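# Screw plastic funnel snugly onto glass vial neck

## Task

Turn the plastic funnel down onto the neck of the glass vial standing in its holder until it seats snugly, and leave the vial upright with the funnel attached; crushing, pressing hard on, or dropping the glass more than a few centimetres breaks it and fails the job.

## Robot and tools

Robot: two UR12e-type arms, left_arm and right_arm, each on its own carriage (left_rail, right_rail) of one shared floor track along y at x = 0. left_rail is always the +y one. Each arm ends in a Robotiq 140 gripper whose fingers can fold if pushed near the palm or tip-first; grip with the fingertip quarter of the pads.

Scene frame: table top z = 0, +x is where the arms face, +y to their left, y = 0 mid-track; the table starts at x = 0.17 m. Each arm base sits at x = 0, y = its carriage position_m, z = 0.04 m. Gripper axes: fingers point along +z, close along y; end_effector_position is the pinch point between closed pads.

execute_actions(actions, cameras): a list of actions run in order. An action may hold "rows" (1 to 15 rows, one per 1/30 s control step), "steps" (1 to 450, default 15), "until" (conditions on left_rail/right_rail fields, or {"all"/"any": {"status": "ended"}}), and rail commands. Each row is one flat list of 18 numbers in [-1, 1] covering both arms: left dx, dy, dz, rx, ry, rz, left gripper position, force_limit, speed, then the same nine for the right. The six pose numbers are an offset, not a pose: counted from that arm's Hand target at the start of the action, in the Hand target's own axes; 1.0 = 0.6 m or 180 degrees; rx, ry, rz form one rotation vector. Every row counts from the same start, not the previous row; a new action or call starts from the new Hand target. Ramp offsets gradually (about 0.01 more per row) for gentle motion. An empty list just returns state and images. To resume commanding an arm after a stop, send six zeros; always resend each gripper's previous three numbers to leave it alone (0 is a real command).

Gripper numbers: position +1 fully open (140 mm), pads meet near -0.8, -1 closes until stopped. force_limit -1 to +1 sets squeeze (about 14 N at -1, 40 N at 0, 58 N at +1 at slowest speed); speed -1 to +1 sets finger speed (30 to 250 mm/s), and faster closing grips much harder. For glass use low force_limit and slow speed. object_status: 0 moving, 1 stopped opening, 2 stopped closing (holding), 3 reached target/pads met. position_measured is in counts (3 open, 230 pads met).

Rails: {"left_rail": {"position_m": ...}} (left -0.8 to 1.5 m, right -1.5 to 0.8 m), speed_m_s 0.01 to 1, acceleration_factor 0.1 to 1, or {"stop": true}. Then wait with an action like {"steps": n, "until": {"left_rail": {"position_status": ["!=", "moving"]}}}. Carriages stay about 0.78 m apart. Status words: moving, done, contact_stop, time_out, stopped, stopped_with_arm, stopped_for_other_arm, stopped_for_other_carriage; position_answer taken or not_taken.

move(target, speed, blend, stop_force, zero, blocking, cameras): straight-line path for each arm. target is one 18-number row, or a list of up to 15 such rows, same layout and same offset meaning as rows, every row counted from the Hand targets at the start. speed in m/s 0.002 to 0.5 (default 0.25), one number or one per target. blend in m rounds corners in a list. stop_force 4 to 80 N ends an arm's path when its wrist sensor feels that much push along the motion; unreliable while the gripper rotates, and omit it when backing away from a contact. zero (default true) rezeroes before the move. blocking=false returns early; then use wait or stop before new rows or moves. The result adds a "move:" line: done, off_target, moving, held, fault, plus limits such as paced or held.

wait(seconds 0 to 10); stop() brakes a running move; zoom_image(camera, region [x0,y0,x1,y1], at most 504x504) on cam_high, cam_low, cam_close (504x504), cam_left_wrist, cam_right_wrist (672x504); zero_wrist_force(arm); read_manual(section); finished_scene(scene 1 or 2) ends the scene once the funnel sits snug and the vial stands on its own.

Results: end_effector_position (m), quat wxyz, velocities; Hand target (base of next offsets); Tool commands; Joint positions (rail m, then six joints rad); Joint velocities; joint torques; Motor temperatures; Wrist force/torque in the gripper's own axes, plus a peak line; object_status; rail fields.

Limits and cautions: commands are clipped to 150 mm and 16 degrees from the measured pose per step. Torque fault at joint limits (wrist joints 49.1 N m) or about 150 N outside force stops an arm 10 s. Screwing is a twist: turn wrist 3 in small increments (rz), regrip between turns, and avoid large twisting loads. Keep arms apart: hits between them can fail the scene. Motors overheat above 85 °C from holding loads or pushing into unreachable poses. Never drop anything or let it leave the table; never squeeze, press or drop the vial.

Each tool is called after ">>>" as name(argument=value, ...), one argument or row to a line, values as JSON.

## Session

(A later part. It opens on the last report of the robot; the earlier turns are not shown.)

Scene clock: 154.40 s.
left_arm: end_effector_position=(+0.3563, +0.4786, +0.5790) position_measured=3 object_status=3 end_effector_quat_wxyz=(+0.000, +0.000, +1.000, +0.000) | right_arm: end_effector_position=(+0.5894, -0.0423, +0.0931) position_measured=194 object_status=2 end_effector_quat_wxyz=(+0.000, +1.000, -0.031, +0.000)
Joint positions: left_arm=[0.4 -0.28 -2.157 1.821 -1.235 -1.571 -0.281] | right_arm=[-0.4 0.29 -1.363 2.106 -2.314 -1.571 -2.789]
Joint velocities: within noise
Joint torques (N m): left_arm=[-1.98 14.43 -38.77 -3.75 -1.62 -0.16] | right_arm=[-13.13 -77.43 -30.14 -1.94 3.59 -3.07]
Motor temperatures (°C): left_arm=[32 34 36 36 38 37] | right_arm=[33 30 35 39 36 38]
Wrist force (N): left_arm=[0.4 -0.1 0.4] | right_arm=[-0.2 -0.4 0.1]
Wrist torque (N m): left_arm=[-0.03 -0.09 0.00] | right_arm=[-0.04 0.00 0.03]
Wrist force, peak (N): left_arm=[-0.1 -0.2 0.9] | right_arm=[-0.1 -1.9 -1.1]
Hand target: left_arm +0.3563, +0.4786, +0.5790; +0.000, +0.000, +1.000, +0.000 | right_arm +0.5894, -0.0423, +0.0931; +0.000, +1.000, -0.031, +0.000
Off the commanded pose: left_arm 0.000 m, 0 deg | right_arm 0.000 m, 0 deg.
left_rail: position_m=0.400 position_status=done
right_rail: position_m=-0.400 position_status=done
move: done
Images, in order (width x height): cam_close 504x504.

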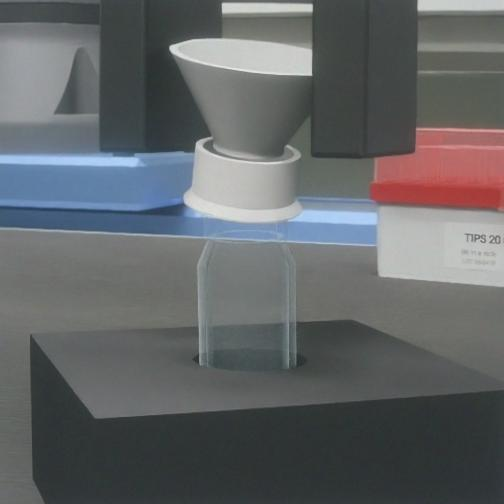

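>>> move(
  target=[0,0,0,0,0,0,1,1,1,0,0,-0.01,0,0,0,-1,-1,-1],
  speed=0.02,
  cameras=["cam_close"],
)

>>> move(
  target=[0,0,0,0,0,0,1,1,1,0,0,-0.01,0,0,0,-1,-1,-1],
  speed=0.02,
  cameras=["cam_close","cam_right_wrist"],
)

Scene clock: 155.80 s.
left_arm: end_effector_position=(+0.3563, +0.4786, +0.5790) position_measured=3 object_status=3 end_effector_quat_wxyz=(+0.000, +0.000, +1.000, +0.000) | right_arm: end_effector_position=(+0.5894, -0.0423, +0.0990) position_measured=194 object_status=2 end_effector_quat_wxyz=(+0.000, +1.000, -0.031, +0.000)
Joint positions: left_arm=[0.4 -0.28 -2.157 1.821 -1.235 -1.571 -0.28] | right_arm=[-0.4 0.29 -1.371 2.102 -2.302 -1.571 -2.789]
Joint velocities: within noise
Joint torques (N m): left_arm=[-2.91 15.16 -38.87 -4.11 -2 -0.34] | right_arm=[-13.4 -76.91 -43.6 -1.67 3.43 -3.11]
Motor temperatures (°C): left_arm=[32 34 36 36 38 37] | right_arm=[33 30 35 39 36 38]
Wrist force (N): left_arm=[0.1 0.2 0.0] | right_arm=[0.0 -0.3 1.1]
Wrist torque (N m): left_arm=[0.04 -0.01 0.00] | right_arm=[-0.09 -0.03 0.02]
Wrist force, peak (N): left_arm=[0.2 -0.9 0.3] | right_arm=[-0.6 -0.9 1.2]
Hand target: left_arm +0.3563, +0.4786, +0.5790; +0.000, +0.000, +1.000, +0.000 | right_arm +0.5894, -0.0423, +0.0991; +0.000, +1.000, -0.031, +0.000
Off the commanded pose: left_arm 0.000 m, 0 deg | right_arm 0.000 m, 0 deg.
left_rail: position_m=0.400 position_status=done
right_rail: position_m=-0.400 position_status=done
move: done
Images, in order (width x height): cam_close 504x504.

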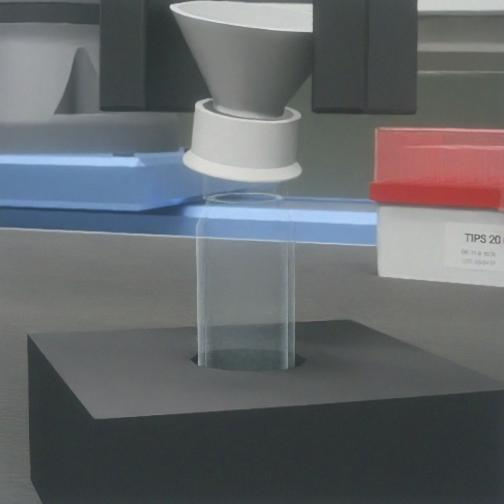

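Scene clock: 156.57 s.
left_arm: end_effector_position=(+0.3563, +0.4786, +0.5790) position_measured=3 object_status=3 end_effector_quat_wxyz=(+0.000, +0.000, +1.000, +0.000) | right_arm: end_effector_position=(+0.5894, -0.0423, +0.1050) position_measured=194 object_status=2 end_effector_quat_wxyz=(+0.000, +1.000, -0.031, +0.000)
Joint positions: left_arm=[0.4 -0.28 -2.157 1.821 -1.235 -1.571 -0.28] | right_arm=[-0.4 0.29 -1.378 2.098 -2.29 -1.571 -2.789]
Joint velocities: within noise
Joint torques (N m): left_arm=[-3.67 13.97 -38.45 -4.05 -1.91 -0.23] | right_arm=[-12.7 -76.81 -43.72 -1.82 3.38 -3.2]
Motor temperatures (°C): left_arm=[32 34 36 36 38 37] | right_arm=[33 30 35 39 36 38]
Wrist force (N): left_arm=[0.4 0.0 0.2] | right_arm=[-0.3 0.2 0.5]
Wrist torque (N m): left_arm=[-0.01 -0.08 0.00] | right_arm=[0.03 0.05 0.02]
Wrist force, peak (N): left_arm=[0.6 -0.1 0.5] | right_arm=[0.0 -0.8 0.6]
Hand target: left_arm +0.3563, +0.4786, +0.5790; +0.000, +0.000, +1.000, +0.000 | right_arm +0.5894, -0.0423, +0.1051; +0.000, +1.000, -0.031, +0.000
Off the commanded pose: left_arm 0.000 m, 0 deg | right_arm 0.000 m, 0 deg.
left_rail: position_m=0.400 position_status=done
right_rail: position_m=-0.400 position_status=done
move: done
Images, in order (width x height): cam_close 504x504, cam_right_wrist 672x504.

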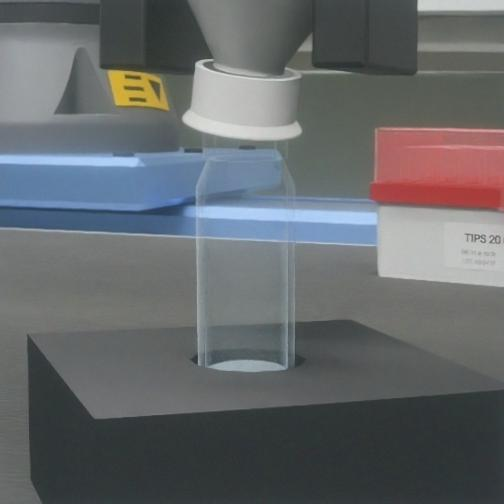

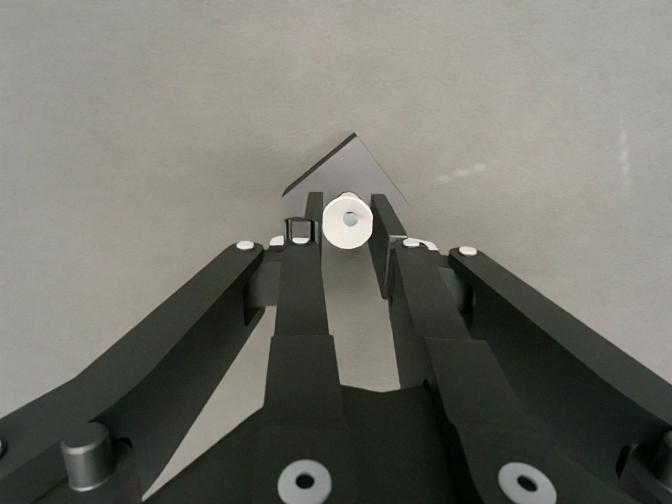

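>>> move(
  target=[0.2,0,0.3,0.195,-0.472,0.195,1,1,1,0,0,-0.367,0,0,0,-1,-1,-1],
  speed=0.1,
)

Scene clock: 171.27 s.
left_arm: end_effector_position=(+0.2364, +0.4786, +0.3990) position_measured=3 object_status=3 end_effector_quat_wxyz=(+0.654, +0.270, +0.653, -0.270) | right_arm: end_effector_position=(+0.5894, -0.0423, +0.3253) position_measured=194 object_status=2 end_effector_quat_wxyz=(+0.000, +1.000, -0.031, +0.000)
Joint positions: left_arm=[0.4 1.009 -1.97 2.455 -0.484 -2.92 3.142] | right_arm=[-0.4 0.29 -1.57 1.867 -1.868 -1.571 -2.789]
Joint velocities: within noise
Joint torques (N m): left_arm=[-8.45 16.09 -46.66 3.11 2.28 1.66] | right_arm=[1.26 -67.9 -51.49 -2.19 3.49 2.06]
Motor temperatures (°C): left_arm=[32 34 36 36 38 37] | right_arm=[33 30 35 39 36 38]
Wrist force (N): left_arm=[0.2 -0.5 -0.3] | right_arm=[0.0 -0.6 0.8]
Wrist torque (N m): left_arm=[0.07 -0.24 0.05] | right_arm=[-0.17 0.02 0.03]
Wrist force, peak (N): left_arm=[0.8 1.1 0.6] | right_arm=[0.6 -0.5 1.5]
Hand target: left_arm +0.2364, +0.4786, +0.3990; +0.654, +0.270, +0.653, -0.270 | right_arm +0.5894, -0.0423, +0.3253; +0.000, +1.000, -0.031, +0.000
Off the commanded pose: left_arm 0.000 m, 0 deg | right_arm 0.000 m, 0 deg.
left_rail: position_m=0.400 position_status=done
right_rail: position_m=-0.400 position_status=done
move: done

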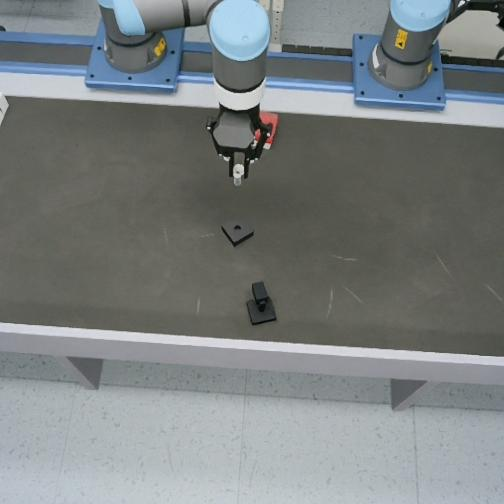

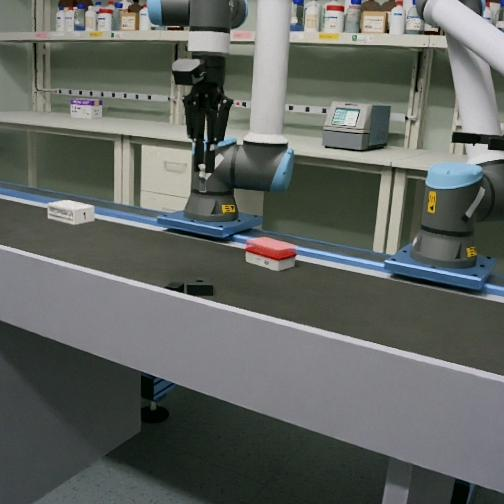

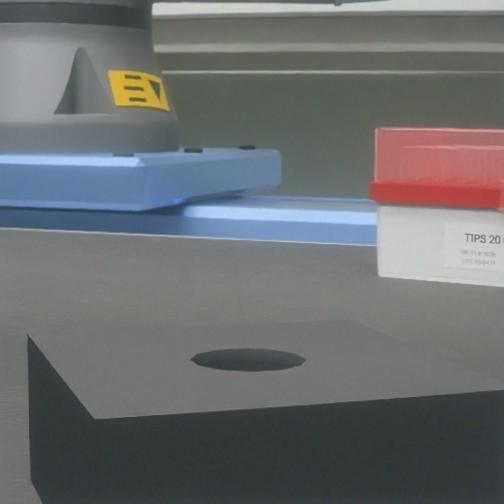

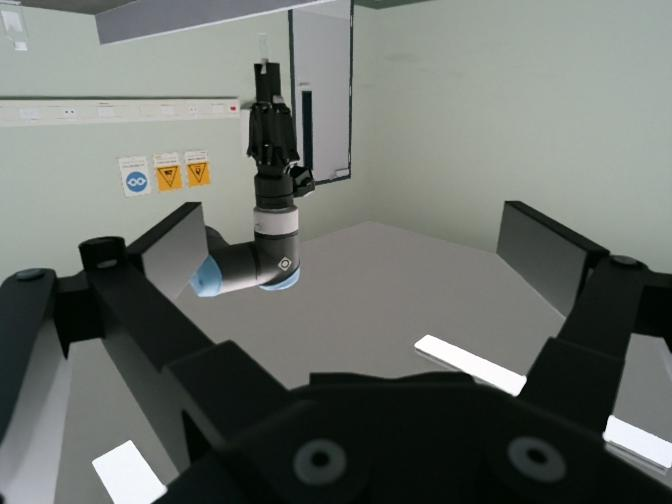

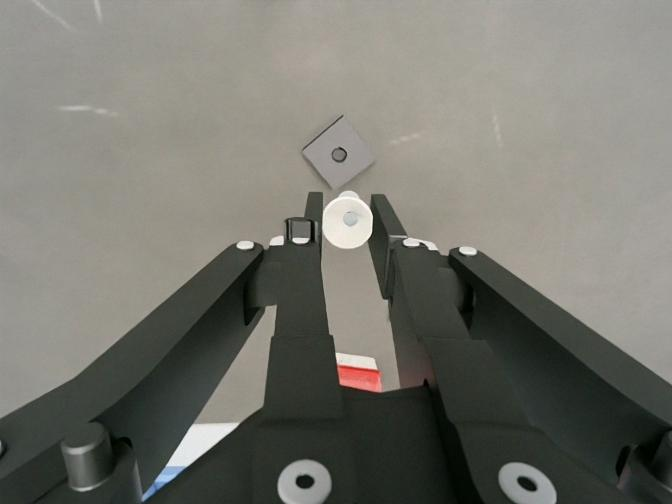

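>>> move(
  target=[0.238,-0.199,0.793,0,0,0,-0.08,-1,0,0,0,0,0,0,0,-1,-1,-1],
  speed=0.15,
  cameras=["cam_low","cam_high","cam_left_wrist","cam_right_wrist"],
)

Scene clock: 175.23 s.
left_arm: end_effector_position=(+0.3420, +0.2985, +0.3368) position_measured=139 object_status=3 end_effector_quat_wxyz=(+0.644, +0.293, +0.644, -0.293) | right_arm: end_effector_position=(+0.5894, -0.0423, +0.3253) position_measured=194 object_status=2 end_effector_quat_wxyz=(+0.000, +1.000, -0.031, +0.000)
Joint positions: left_arm=[0.4 -0.183 -2.413 2.718 -0.305 -4.042 3.142] | right_arm=[-0.4 0.29 -1.57 1.867 -1.868 -1.571 -2.789]
Joint velocities: within noise
Joint torques (N m): left_arm=[9.45 37.61 -53.73 -5.01 2.36 0.55] | right_arm=[-0.86 -67.73 -44.92 -4.58 2.54 2]
Motor temperatures (°C): left_arm=[32 34 36 36 38 37] | right_arm=[33 30 35 39 36 38]
Wrist force (N): left_arm=[0.1 -0.2 -0.2] | right_arm=[-0.3 -0.4 1.2]
Wrist torque (N m): left_arm=[0.12 -0.17 0.02] | right_arm=[-0.13 0.08 0.03]
Wrist force, peak (N): left_arm=[-0.1 0.1 6.4] | right_arm=[-0.1 -0.6 1.4]
Hand target: left_arm +0.3420, +0.2985, +0.3368; +0.644, +0.293, +0.644, -0.293 (not the last commanded pose) | right_arm +0.5894, -0.0423, +0.3253; +0.000, +1.000, -0.031, +0.000
Off the commanded pose: left_arm 0.293 m, 4 deg | right_arm 0.000 m, 0 deg.
left_rail: position_m=0.400 position_status=done
right_rail: position_m=-0.400 position_status=done
led back after a hold (left arm): the arm was led back toward your command in small steps, so it may still be short of it.
move: held (left_arm; a check stopped the path); limits=held
pose unreachable (left arm): on one or more control steps of this call, first in action 0 (counted from 0), this arm could not follow its commanded pose, so it was not sent that pose on those steps. It may still have moved: this result reports where it is.
cause: moving toward the commanded pose would bring two parts of the arm too close to each other (joints 4 (elbow) to 6 (wrist 2) lie between them).
Images, in order (width x height): cam_high 504x504, cam_low 504x504, cam_left_wrist 672x504, cam_right_wrist 672x504.

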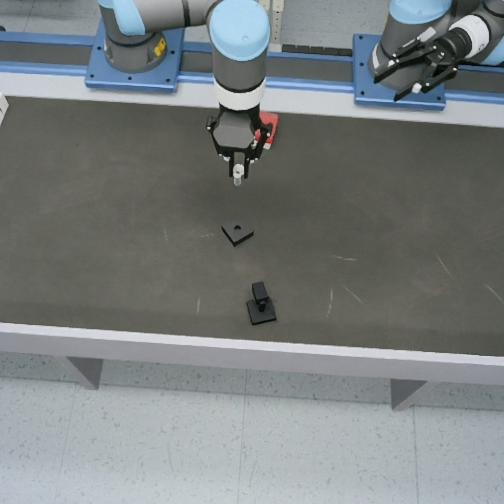

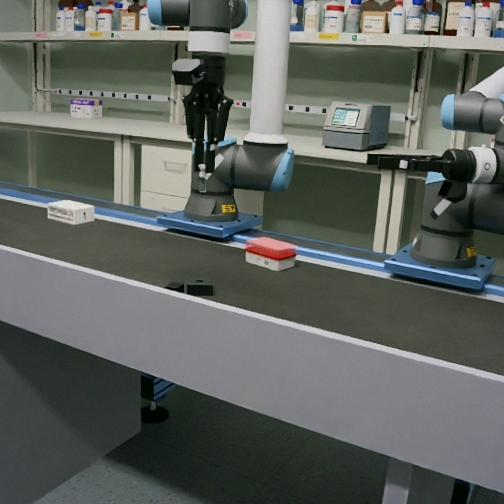

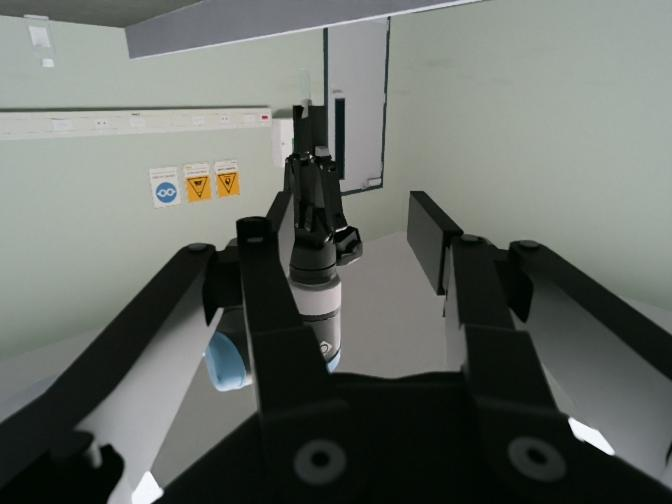

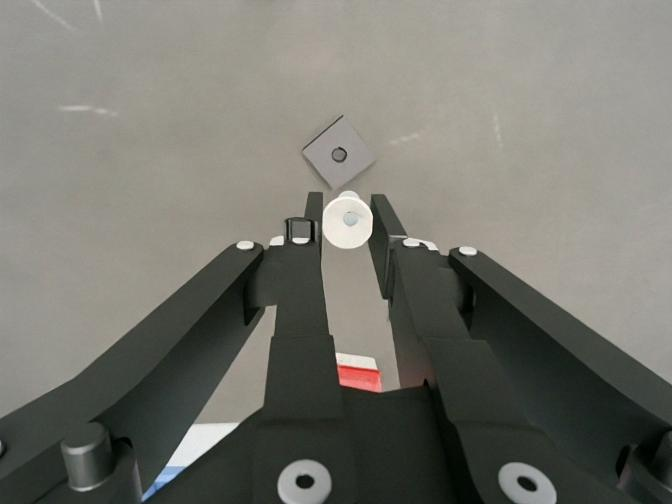

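>>> move(
  target=[
    [-0.104,0.088,-0.337,0,0,0,-0.08,-1,0,0,0,0,0,0,0,-1,-1,-1],
    [-0.404,0.229,-0.195,-0.195,0.472,-0.195,-0.08,-1,0,0,0,0,0,0,0,-1,-1,-1],
  ],
  speed=0.2,
  cameras=["cam_low"],
)

Scene clock: 183.17 s.
left_arm: end_effector_position=(+0.3688, +0.4770, +0.5792) position_measured=139 object_status=3 end_effector_quat_wxyz=(+0.000, +0.035, +0.999, +0.000) | right_arm: end_effector_position=(+0.5894, -0.0423, +0.3253) position_measured=194 object_status=2 end_effector_quat_wxyz=(+0.000, +1.000, -0.031, +0.000)
Joint positions: left_arm=[0.4 -0.275 -2.135 1.812 -1.247 -1.571 -0.205] | right_arm=[-0.4 0.29 -1.57 1.867 -1.868 -1.571 -2.789]
Joint velocities: within noise
Joint torques (N m): left_arm=[-9.2 21.45 -55.63 -2.51 2.37 -3.08] | right_arm=[-0.28 -64.87 -40.06 -7.31 0.74 1.62]
Motor temperatures (°C): left_arm=[32 34 36 36 38 37] | right_arm=[33 30 35 39 35 38]
Wrist force (N): left_arm=[0.0 0.0 0.3] | right_arm=[-0.2 -0.3 0.6]
Wrist torque (N m): left_arm=[0.00 -0.02 -0.01] | right_arm=[-0.10 0.07 0.04]
Wrist force, peak (N): left_arm=[-0.2 -0.2 -2.1] | right_arm=[0.5 -0.4 1.3]
Hand target: left_arm +0.3688, +0.4770, +0.5792; +0.000, +0.035, +0.999, +0.000 | right_arm +0.5894, -0.0423, +0.3253; +0.000, +1.000, -0.031, +0.000
Off the commanded pose: left_arm 0.000 m, 0 deg | right_arm 0.000 m, 0 deg.
left_rail: position_m=0.400 position_status=done
right_rail: position_m=-0.400 position_status=done
move: done
Images, in order (width x height): cam_low 504x504.

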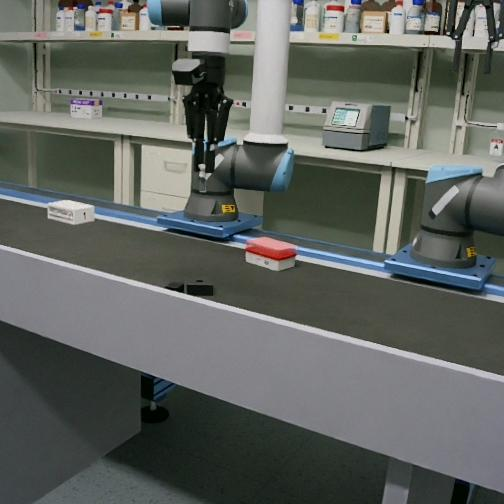

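>>> move(
  target=[-0.167,-0.452,0.132,0,0,0.228,-0.08,-1,0,0,0,0,0,0,0,-1,-1,-1],
  speed=0.25,
  cameras=[],
)

>>> move(
  target=[0,0,0,0,-0.5,0,-0.08,-1,0,0,0,0,0,0,0,-1,-1,-1],
  speed=0.3,
  cameras=["cam_low","cam_left_wrist"],
)

Scene clock: 187.00 s.
left_arm: end_effector_position=(+0.4497, +0.1995, +0.4999) position_measured=139 object_status=3 end_effector_quat_wxyz=(+0.000, +0.383, +0.924, +0.000) | right_arm: end_effector_position=(+0.5894, -0.0423, +0.3253) position_measured=194 object_status=2 end_effector_quat_wxyz=(+0.000, +1.000, -0.031, +0.000)
Joint positions: left_arm=[0.4 -0.781 -1.953 1.863 -1.48 -1.571 0.005] | right_arm=[-0.4 0.29 -1.57 1.867 -1.868 -1.571 -2.789]
Joint velocities: within noise
Joint torques (N m): left_arm=[-7.58 3.43 -58.32 -7.69 -2.46 1.85] | right_arm=[-2.54 -63.46 -40.54 -7.34 -0.38 1.56]
Motor temperatures (°C): left_arm=[32 34 36 36 38 37] | right_arm=[33 30 35 39 35 38]
Wrist force (N): left_arm=[-0.5 0.5 0.1] | right_arm=[0.0 -0.3 0.5]
Wrist torque (N m): left_arm=[0.12 0.10 0.02] | right_arm=[-0.11 0.02 0.04]
Wrist force, peak (N): left_arm=[-2.1 -1.0 0.9] | right_arm=[0.0 -0.5 1.3]
Hand target: left_arm +0.4497, +0.1994, +0.4999; +0.000, +0.383, +0.924, +0.000 | right_arm +0.5894, -0.0423, +0.3253; +0.000, +1.000, -0.031, +0.000
Off the commanded pose: left_arm 0.000 m, 0 deg | right_arm 0.000 m, 0 deg.
left_rail: position_m=0.400 position_status=done
right_rail: position_m=-0.400 position_status=done
move: done
No camera images: "cameras" was empty.

Scene clock: 190.53 s.
left_arm: end_effector_position=(+0.4496, +0.1994, +0.4999) position_measured=139 object_status=3 end_effector_quat_wxyz=(+0.653, +0.271, +0.653, -0.271) | right_arm: end_effector_position=(+0.5894, -0.0423, +0.3253) position_measured=194 object_status=2 end_effector_quat_wxyz=(+0.000, +1.000, -0.031, +0.000)
Joint positions: left_arm=[0.4 -0.767 -2.117 2.807 -3.831 -1.59 0] | right_arm=[-0.4 0.29 -1.57 1.867 -1.868 -1.571 -2.789]
Joint velocities: within noise
Joint torques (N m): left_arm=[9.39 29.21 -46.95 -5.88 -2.76 -3.02] | right_arm=[-3.58 -63.71 -40.62 -7.16 -1.14 1.23]
Motor temperatures (°C): left_arm=[32 34 36 36 38 37] | right_arm=[33 30 35 39 35 38]
Wrist force (N): left_arm=[0.2 -0.5 -0.1] | right_arm=[0.2 0.1 0.4]
Wrist torque (N m): left_arm=[0.04 -0.21 0.08] | right_arm=[-0.03 -0.02 0.03]
Wrist force, peak (N): left_arm=[1.7 -0.2 0.1] | right_arm=[0.7 -0.4 1.2]
Hand target: left_arm +0.4497, +0.1994, +0.4999; +0.653, +0.271, +0.653, -0.271 | right_arm +0.5894, -0.0423, +0.3253; +0.000, +1.000, -0.031, +0.000
Off the commanded pose: left_arm 0.000 m, 0 deg | right_arm 0.000 m, 0 deg.
left_rail: position_m=0.400 position_status=done
right_rail: position_m=-0.400 position_status=done
move: done
Images, in order (width x height): cam_low 504x504, cam_left_wrist 672x504.

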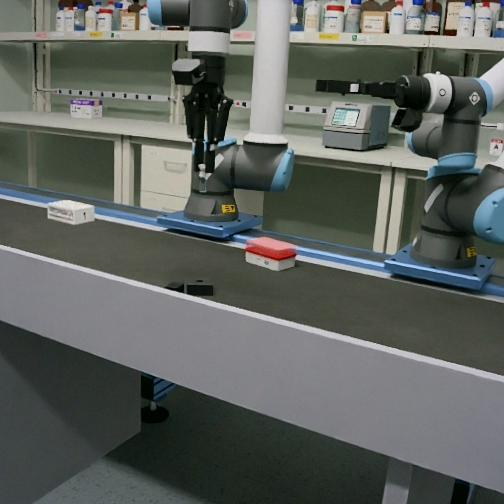

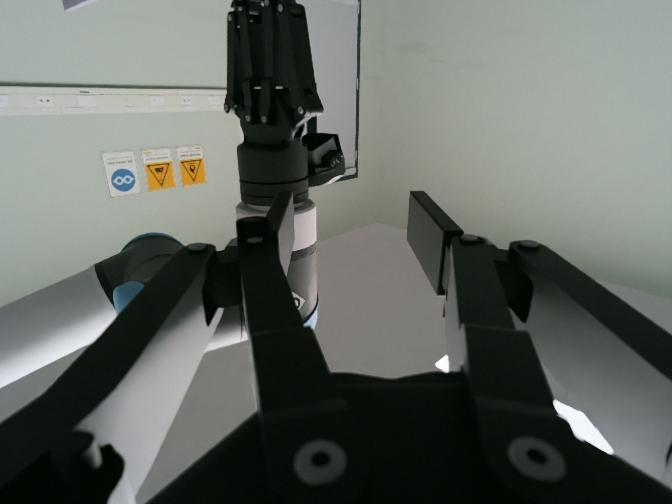

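>>> move(
  target=[0.407,-0.121,0.211,0,0,0,-0.08,-1,0,0,0,0,0,0,0,-1,-1,-1],
  speed=0.15,
  cameras=["cam_low","cam_high","cam_left_wrist"],
)

Scene clock: 192.90 s.
left_arm: end_effector_position=(+0.4683, +0.1262, +0.3716) position_measured=139 object_status=3 end_effector_quat_wxyz=(+0.644, +0.275, +0.661, -0.268) | right_arm: end_effector_position=(+0.5894, -0.0423, +0.3253) position_measured=194 object_status=2 end_effector_quat_wxyz=(+0.000, +1.000, -0.031, +0.000)
Joint positions: left_arm=[0.4 -0.999 -1.441 2.892 -4.567 -1.359 -0.006] | right_arm=[-0.4 0.29 -1.57 1.867 -1.868 -1.571 -2.789]
Joint velocities: within noise
Joint torques (N m): left_arm=[11.47 -41.49 -0.62 -1.39 -2.93 -2.51] | right_arm=[-3.34 -63.4 -40.97 -7.11 -0.8 1.02]
Motor temperatures (°C): left_arm=[32 34 36 36 38 37] | right_arm=[33 30 35 39 35 38]
Wrist force (N): left_arm=[0.2 -0.3 -0.1] | right_arm=[0.1 -0.2 0.5]
Wrist torque (N m): left_arm=[0.09 -0.17 0.07] | right_arm=[-0.09 0.00 0.03]
Wrist force, peak (N): left_arm=[5.8 0.3 2.4] | right_arm=[0.4 -1.0 1.2]
Hand target: left_arm +0.4683, +0.1262, +0.3717; +0.644, +0.275, +0.661, -0.268 (not the last commanded pose) | right_arm +0.5894, -0.0423, +0.3253; +0.000, +1.000, -0.031, +0.000
Off the commanded pose: left_arm 0.136 m, 1 deg | right_arm 0.000 m, 0 deg.
left_rail: position_m=0.400 position_status=done
right_rail: position_m=-0.400 position_status=done
move: held (left_arm; a check stopped the path); limits=held
pose unreachable (left arm): on one or more control steps of this call, first in action 0 (counted from 0), this arm could not follow its commanded pose, so it was not sent that pose on those steps. It may still have moved: this result reports where it is.
cause: moving toward the commanded pose would bring two parts of the arm too close to each other (joints 4 (elbow) to 6 (wrist 2) lie between them).
Images, in order (width x height): cam_high 504x504, cam_low 504x504, cam_left_wrist 672x504.

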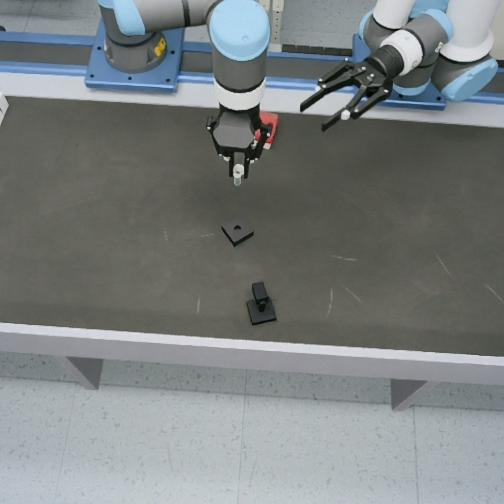

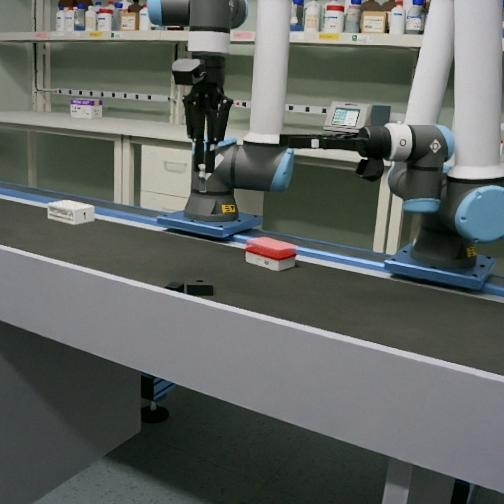

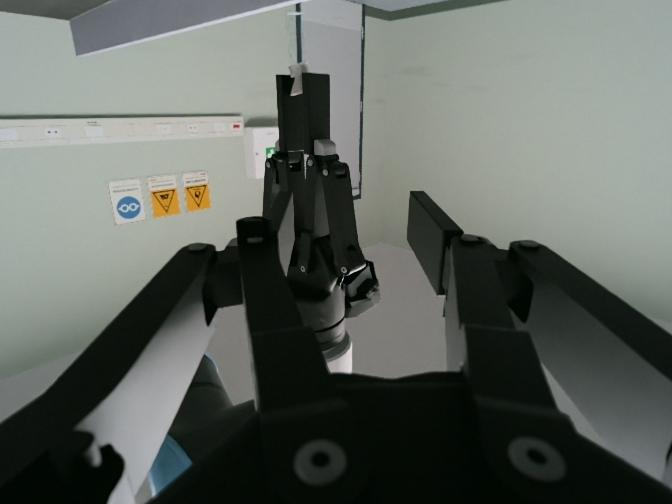

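>>> execute_actions(
  actions=[
    {"left_rail":{"position_m":0.75,"speed_m_s":0.3,"acceleration_factor":0.4},"steps":120,"until":{"left_rail":{"position_status":["!=","moving"]}}},
  ],
  cameras=[],
)

Scene clock: 196.07 s.
left_arm: end_effector_position=(+0.4683, +0.4762, +0.3717) position_measured=139 object_status=3 end_effector_quat_wxyz=(+0.644, +0.275, +0.661, -0.268) end_effector_velocity=(+0.000, +0.000, +0.000) end_effector_angular_velocity=(+0.000, +0.001, +0.000) | right_arm: end_effector_position=(+0.5894, -0.0423, +0.3253) position_measured=194 object_status=2 end_effector_quat_wxyz=(+0.000, +1.000, -0.031, +0.000)
Joint positions: left_arm=[0.75 -0.999 -1.441 2.892 -4.566 -1.359 -0.006] | right_arm=[-0.4 0.29 -1.57 1.867 -1.868 -1.571 -2.789]
Joint velocities: left_arm=[0.001 0 0 0 0 0 -0.001] | right_arm=[within noise]
Joint torques (N m): left_arm=[-1.06 -32.38 -13.17 -2.54 -2.3 -2.95] | right_arm=[-4.59 -61.84 -41.23 -6.96 -1.13 0.86]
Motor temperatures (°C): left_arm=[32 34 36 36 38 37] | right_arm=[33 30 35 39 35 38]
Wrist force (N): left_arm=[0.5 0.0 0.0] | right_arm=[0.4 -0.3 0.4]
Wrist torque (N m): left_arm=[0.17 -0.24 0.07] | right_arm=[-0.10 -0.07 0.03]
Wrist force, peak (N): left_arm=[0.7 0.8 -0.7] | right_arm=[-0.2 -0.4 1.2]
Hand target: left_arm +0.4683, +0.4762, +0.3717; +0.644, +0.275, +0.661, -0.268 (not the last commanded pose) | right_arm +0.5894, -0.0423, +0.3253; +0.000, +1.000, -0.031, +0.000
Tool commands: left_gripper/position=-0.08 left_gripper/force_limit=-1.0 left_gripper/speed=+0.0 right_gripper/position=-1.0 right_gripper/force_limit=-1.0 right_gripper/speed=-1.0
Off the commanded pose: left_arm 0.136 m, 1 deg | right_arm 0.000 m, 0 deg.
left_rail: position_m=0.750 speed_m_s=0.30 position_status=done
right_rail: position_m=-0.400 position_status=done
No camera images: "cameras" was empty.

>>> move(
  target=[0.193,-0.47,0.516,0,0,0,-0.08,-1,0,0,0,0,0,0,0,-1,-1,-1],
  speed=0.2,
  cameras=["cam_low","cam_high","cam_left_wrist","cam_right_wrist"],
)

Scene clock: 199.47 s.
left_arm: end_effector_position=(+0.4847, +0.0600, +0.2479) position_measured=139 object_status=3 end_effector_quat_wxyz=(+0.644, +0.275, +0.662, -0.268) | right_arm: end_effector_position=(+0.5894, -0.0423, +0.3253) position_measured=194 object_status=2 end_effector_quat_wxyz=(+0.000, +1.000, -0.031, +0.000)
Joint positions: left_arm=[0.75 -1.42 -0.9 2.303 -4.512 -0.939 -0.019] | right_arm=[-0.4 0.29 -1.57 1.867 -1.868 -1.571 -2.789]
Joint velocities: within noise
Joint torques (N m): left_arm=[11.59 -48.45 -21.29 -0.7 -2.59 -1.78] | right_arm=[-3.93 -60.88 -41.4 -7.21 -1.27 0.74]
Motor temperatures (°C): left_arm=[32 34 36 36 38 37] | right_arm=[33 30 35 39 35 38]
Wrist force (N): left_arm=[1.0 0.2 -0.7] | right_arm=[-0.3 -0.3 0.4]
Wrist torque (N m): left_arm=[0.19 -0.34 0.08] | right_arm=[-0.11 0.07 0.03]
Wrist force, peak (N): left_arm=[-0.5 1.8 -1.9] | right_arm=[0.4 -0.5 1.5]
Hand target: left_arm +0.4847, +0.0599, +0.2479; +0.644, +0.275, +0.661, -0.268 | right_arm +0.5894, -0.0423, +0.3253; +0.000, +1.000, -0.031, +0.000
Off the commanded pose: left_arm 0.000 m, 0 deg | right_arm 0.000 m, 0 deg.
left_rail: position_m=0.750 speed_m_s=0.30 position_status=done
right_rail: position_m=-0.400 position_status=done
move: done
Images, in order (width x height): cam_high 504x504, cam_low 504x504, cam_left_wrist 672x504, cam_right_wrist 672x504.

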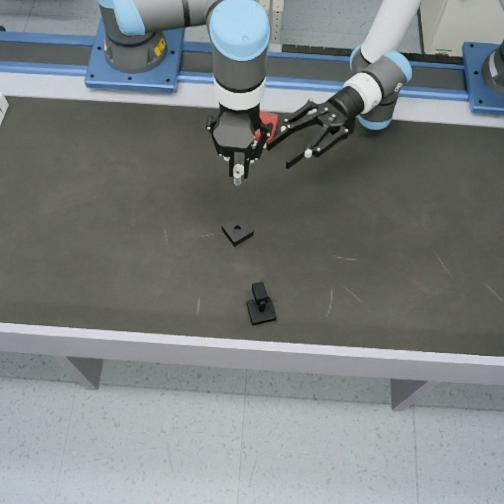

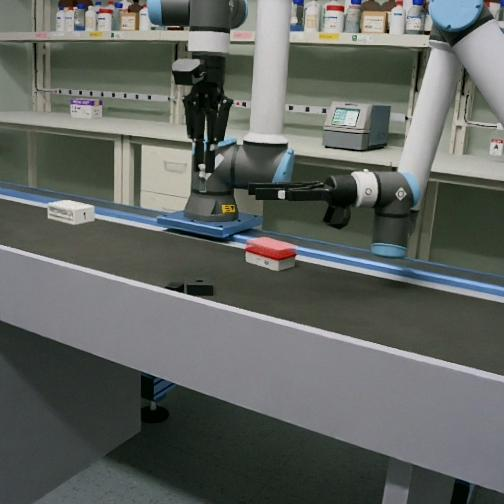

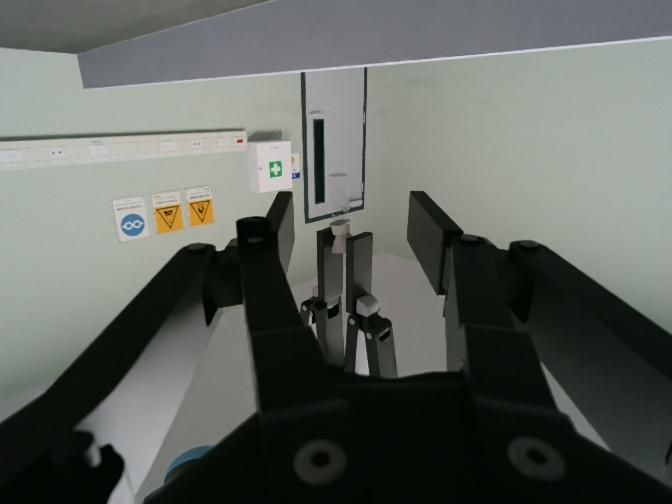

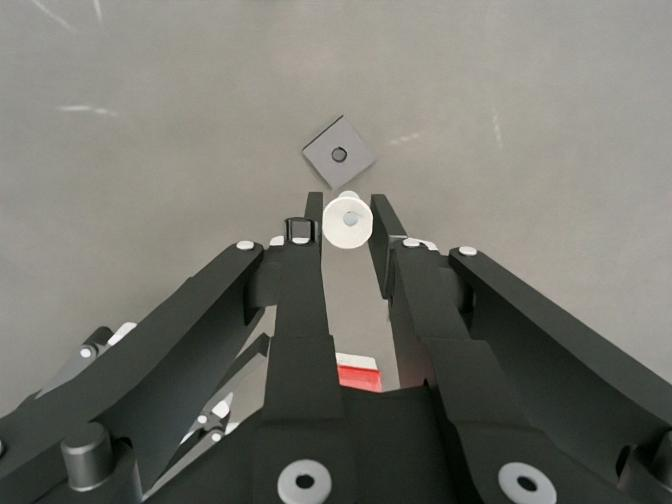

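>>> move(
  target=[0,0,0,0,-0.0084,0,-0.08,-1,0,0,0,0,0,0,0,-1,-1,-1],
  cameras=["cam_left_wrist"],
)

>>> zoom_image(
  camera="cam_left_wrist",
  region=[260, 140, 420, 260],
)

Scene clock: 201.10 s.
left_arm: end_effector_position=(+0.4847, +0.0601, +0.2479) position_measured=139 object_status=3 end_effector_quat_wxyz=(+0.653, +0.271, +0.653, -0.271) | right_arm: end_effector_position=(+0.5894, -0.0423, +0.3253) position_measured=194 object_status=2 end_effector_quat_wxyz=(+0.000, +1.000, -0.031, +0.000)
Joint positions: left_arm=[0.75 -1.42 -0.879 2.293 -4.556 -0.938 0] | right_arm=[-0.4 0.29 -1.57 1.867 -1.868 -1.571 -2.789]
Joint velocities: within noise
Joint torques (N m): left_arm=[-7.33 -47.69 -18.85 -5.14 2.03 2.13] | right_arm=[-6.06 -60.58 -42.22 -7.29 -0.93 0.8]
Motor temperatures (°C): left_arm=[32 34 36 36 38 37] | right_arm=[33 30 35 39 35 38]
Wrist force (N): left_arm=[0.2 -0.1 -0.3] | right_arm=[0.3 -0.4 0.5]
Wrist torque (N m): left_arm=[0.13 -0.18 0.09] | right_arm=[-0.15 -0.04 0.03]
Wrist force, peak (N): left_arm=[1.1 -0.1 -0.6] | right_arm=[0.8 -0.7 0.8]
Hand target: left_arm +0.4847, +0.0601, +0.2479; +0.653, +0.271, +0.653, -0.271 | right_arm +0.5894, -0.0423, +0.3253; +0.000, +1.000, -0.031, +0.000
Off the commanded pose: left_arm 0.000 m, 0 deg | right_arm 0.000 m, 0 deg.
left_rail: position_m=0.750 speed_m_s=0.30 position_status=done
right_rail: position_m=-0.400 position_status=done
move: done
Images, in order (width x height): cam_left_wrist 672x504.

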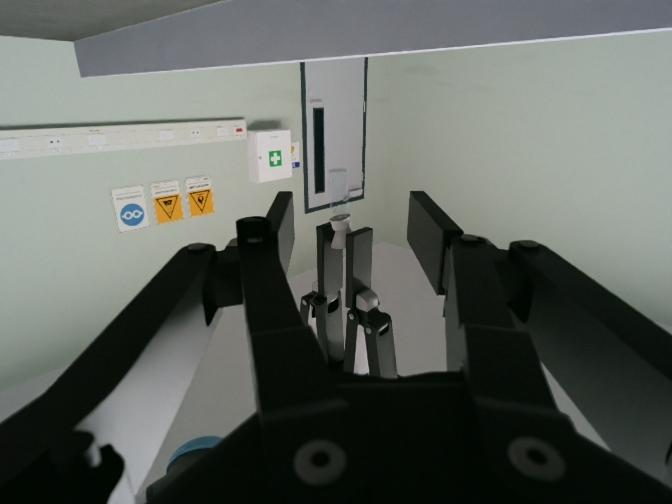

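Scaled by 3.150 from the camera's 672x504 image, which has a finer 960x720 frame.

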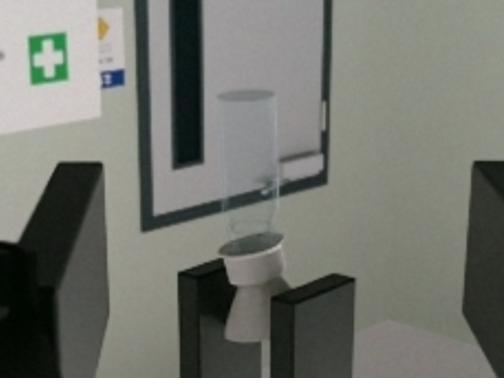

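>>> move(
  target=[0,0,0.13,0,0,0,-0.08,-1,0,0,0,0,0,0,0,-1,-1,-1],
  speed=0.1,
  cameras=["cam_left_wrist"],
)

>>> zoom_image(
  camera="cam_left_wrist",
  region=[260, 120, 420, 260],
)

Scene clock: 203.13 s.
left_arm: end_effector_position=(+0.5397, +0.0049, +0.2479) position_measured=139 object_status=3 end_effector_quat_wxyz=(+0.653, +0.271, +0.653, -0.271) | right_arm: end_effector_position=(+0.5894, -0.0423, +0.3253) position_measured=194 object_status=2 end_effector_quat_wxyz=(+0.000, +1.000, -0.031, +0.000)
Joint positions: left_arm=[0.75 -1.336 -0.844 2.145 -4.442 -1.022 0] | right_arm=[-0.4 0.29 -1.57 1.867 -1.868 -1.571 -2.789]
Joint velocities: within noise
Joint torques (N m): left_arm=[10.28 -54.98 -24.31 -0.67 -3.02 -2.52] | right_arm=[-6.07 -60.8 -42.17 -7.3 -1.18 0.75]
Motor temperatures (°C): left_arm=[32 34 36 36 38 37] | right_arm=[33 30 35 39 35 38]
Wrist force (N): left_arm=[0.2 0.1 0.2] | right_arm=[0.3 -0.4 0.3]
Wrist torque (N m): left_arm=[0.17 -0.19 0.08] | right_arm=[-0.14 -0.05 0.03]
Wrist force, peak (N): left_arm=[0.5 -0.3 -2.1] | right_arm=[0.2 -0.6 1.3]
Hand target: left_arm +0.5397, +0.0048, +0.2479; +0.653, +0.271, +0.653, -0.271 | right_arm +0.5894, -0.0423, +0.3253; +0.000, +1.000, -0.031, +0.000
Off the commanded pose: left_arm 0.000 m, 0 deg | right_arm 0.000 m, 0 deg.
left_rail: position_m=0.750 speed_m_s=0.30 position_status=done
right_rail: position_m=-0.400 position_status=done
move: done
Images, in order (width x height): cam_left_wrist 672x504.

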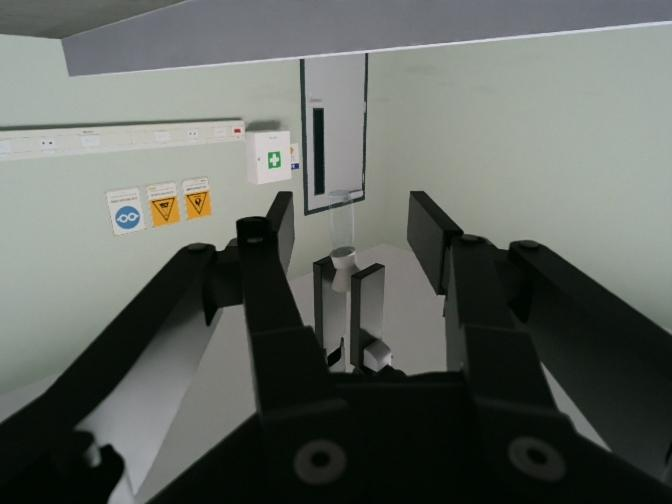

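Scaled by 3.150 from the camera's 672x504 image, which has a finer 960x720 frame.

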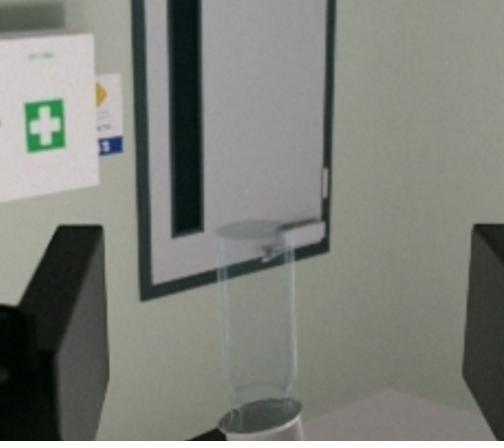

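>>> move(
  target=[-0.018,-0.0025,0.077,0,0,0,-0.08,-1,0,0,0,0,0,0,0,-1,-1,-1],
  speed=0.04,
  cameras=["cam_left_wrist","cam_right_wrist","cam_low"],
)

>>> zoom_image(
  camera="cam_left_wrist",
  region=[260, 160, 440, 300],
)

>>> zoom_image(
  camera="cam_right_wrist",
  region=[270, 100, 430, 260],
)

>>> zoom_image(
  camera="cam_low",
  region=[160, 130, 280, 230],
)

Scene clock: 206.13 s.
left_arm: end_effector_position=(+0.5712, -0.0289, +0.2587) position_measured=139 object_status=3 end_effector_quat_wxyz=(+0.653, +0.271, +0.653, -0.271) | right_arm: end_effector_position=(+0.5894, -0.0423, +0.3253) position_measured=194 object_status=2 end_effector_quat_wxyz=(+0.000, +1.000, -0.031, +0.000)
Joint positions: left_arm=[0.75 -1.299 -0.837 2.057 -4.362 -1.06 0] | right_arm=[-0.4 0.29 -1.57 1.867 -1.868 -1.571 -2.789]
Joint velocities: within noise
Joint torques (N m): left_arm=[9.84 -58.69 -27.16 -0.91 -3.08 -0.63] | right_arm=[-7.4 -58.89 -42.07 -7.2 -0.87 0.18]
Motor temperatures (°C): left_arm=[32 34 36 36 38 37] | right_arm=[33 30 35 39 35 38]
Wrist force (N): left_arm=[0.6 0.0 0.0] | right_arm=[0.3 -0.3 0.9]
Wrist torque (N m): left_arm=[0.16 -0.27 0.10] | right_arm=[-0.11 -0.05 0.03]
Wrist force, peak (N): left_arm=[1.0 0.3 -0.4] | right_arm=[0.0 -0.5 1.4]
Hand target: left_arm +0.5713, -0.0290, +0.2587; +0.653, +0.271, +0.653, -0.271 | right_arm +0.5894, -0.0423, +0.3253; +0.000, +1.000, -0.031, +0.000
Off the commanded pose: left_arm 0.000 m, 0 deg | right_arm 0.000 m, 0 deg.
left_rail: position_m=0.750 speed_m_s=0.30 position_status=done
right_rail: position_m=-0.400 position_status=done
move: done
Images, in order (width x height): cam_low 504x504, cam_left_wrist 672x504, cam_right_wrist 672x504.

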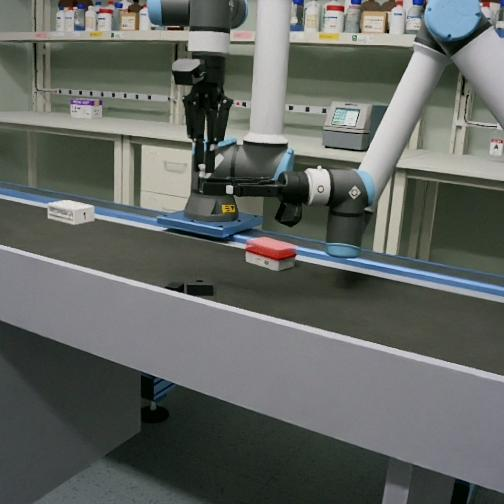

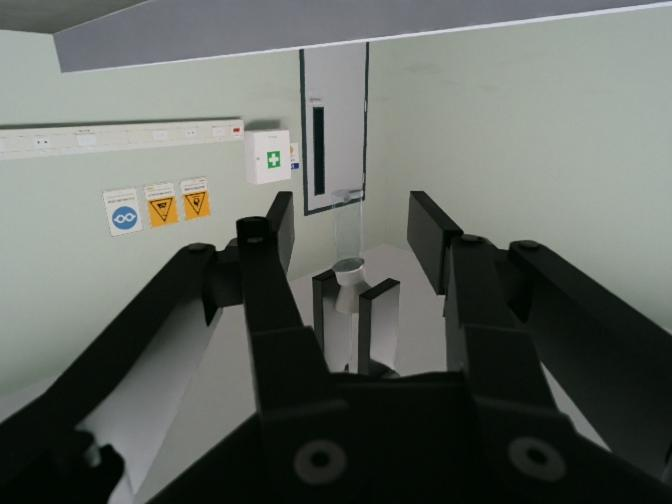

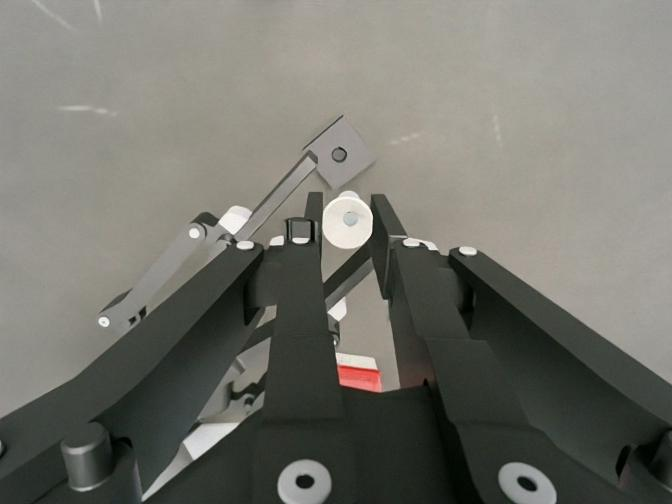

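Scaled by 2.800 from the camera's 672x504 image, which has a finer 960x720 frame.

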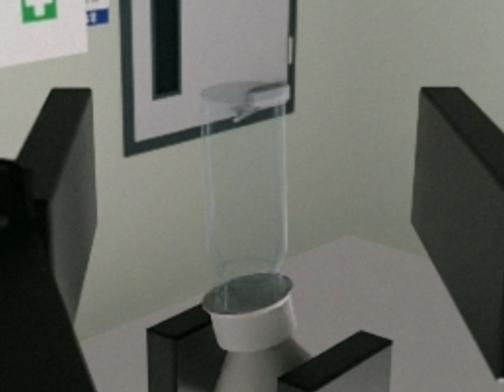

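Scaled by 3.150 from the camera's 672x504 image, which has a finer 960x720 frame.

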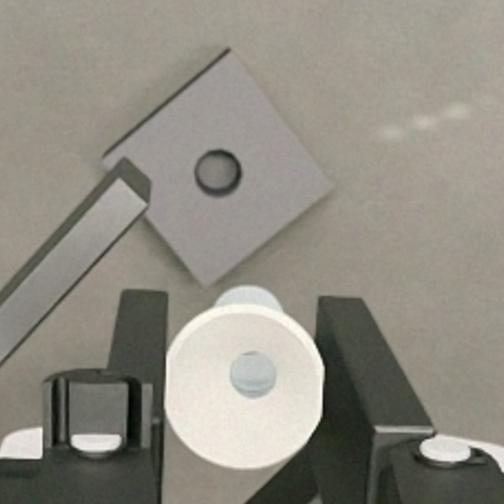

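Scaled by 4.200 from the camera's 504x504 image, which has a finer 720x720 frame.

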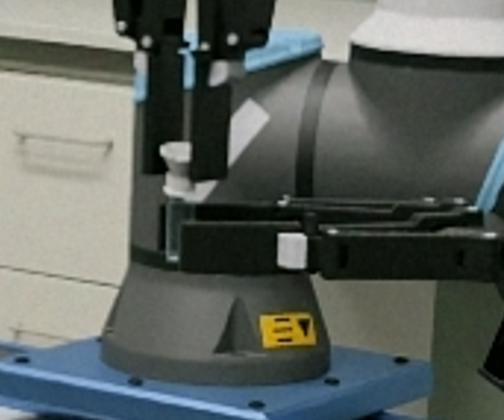

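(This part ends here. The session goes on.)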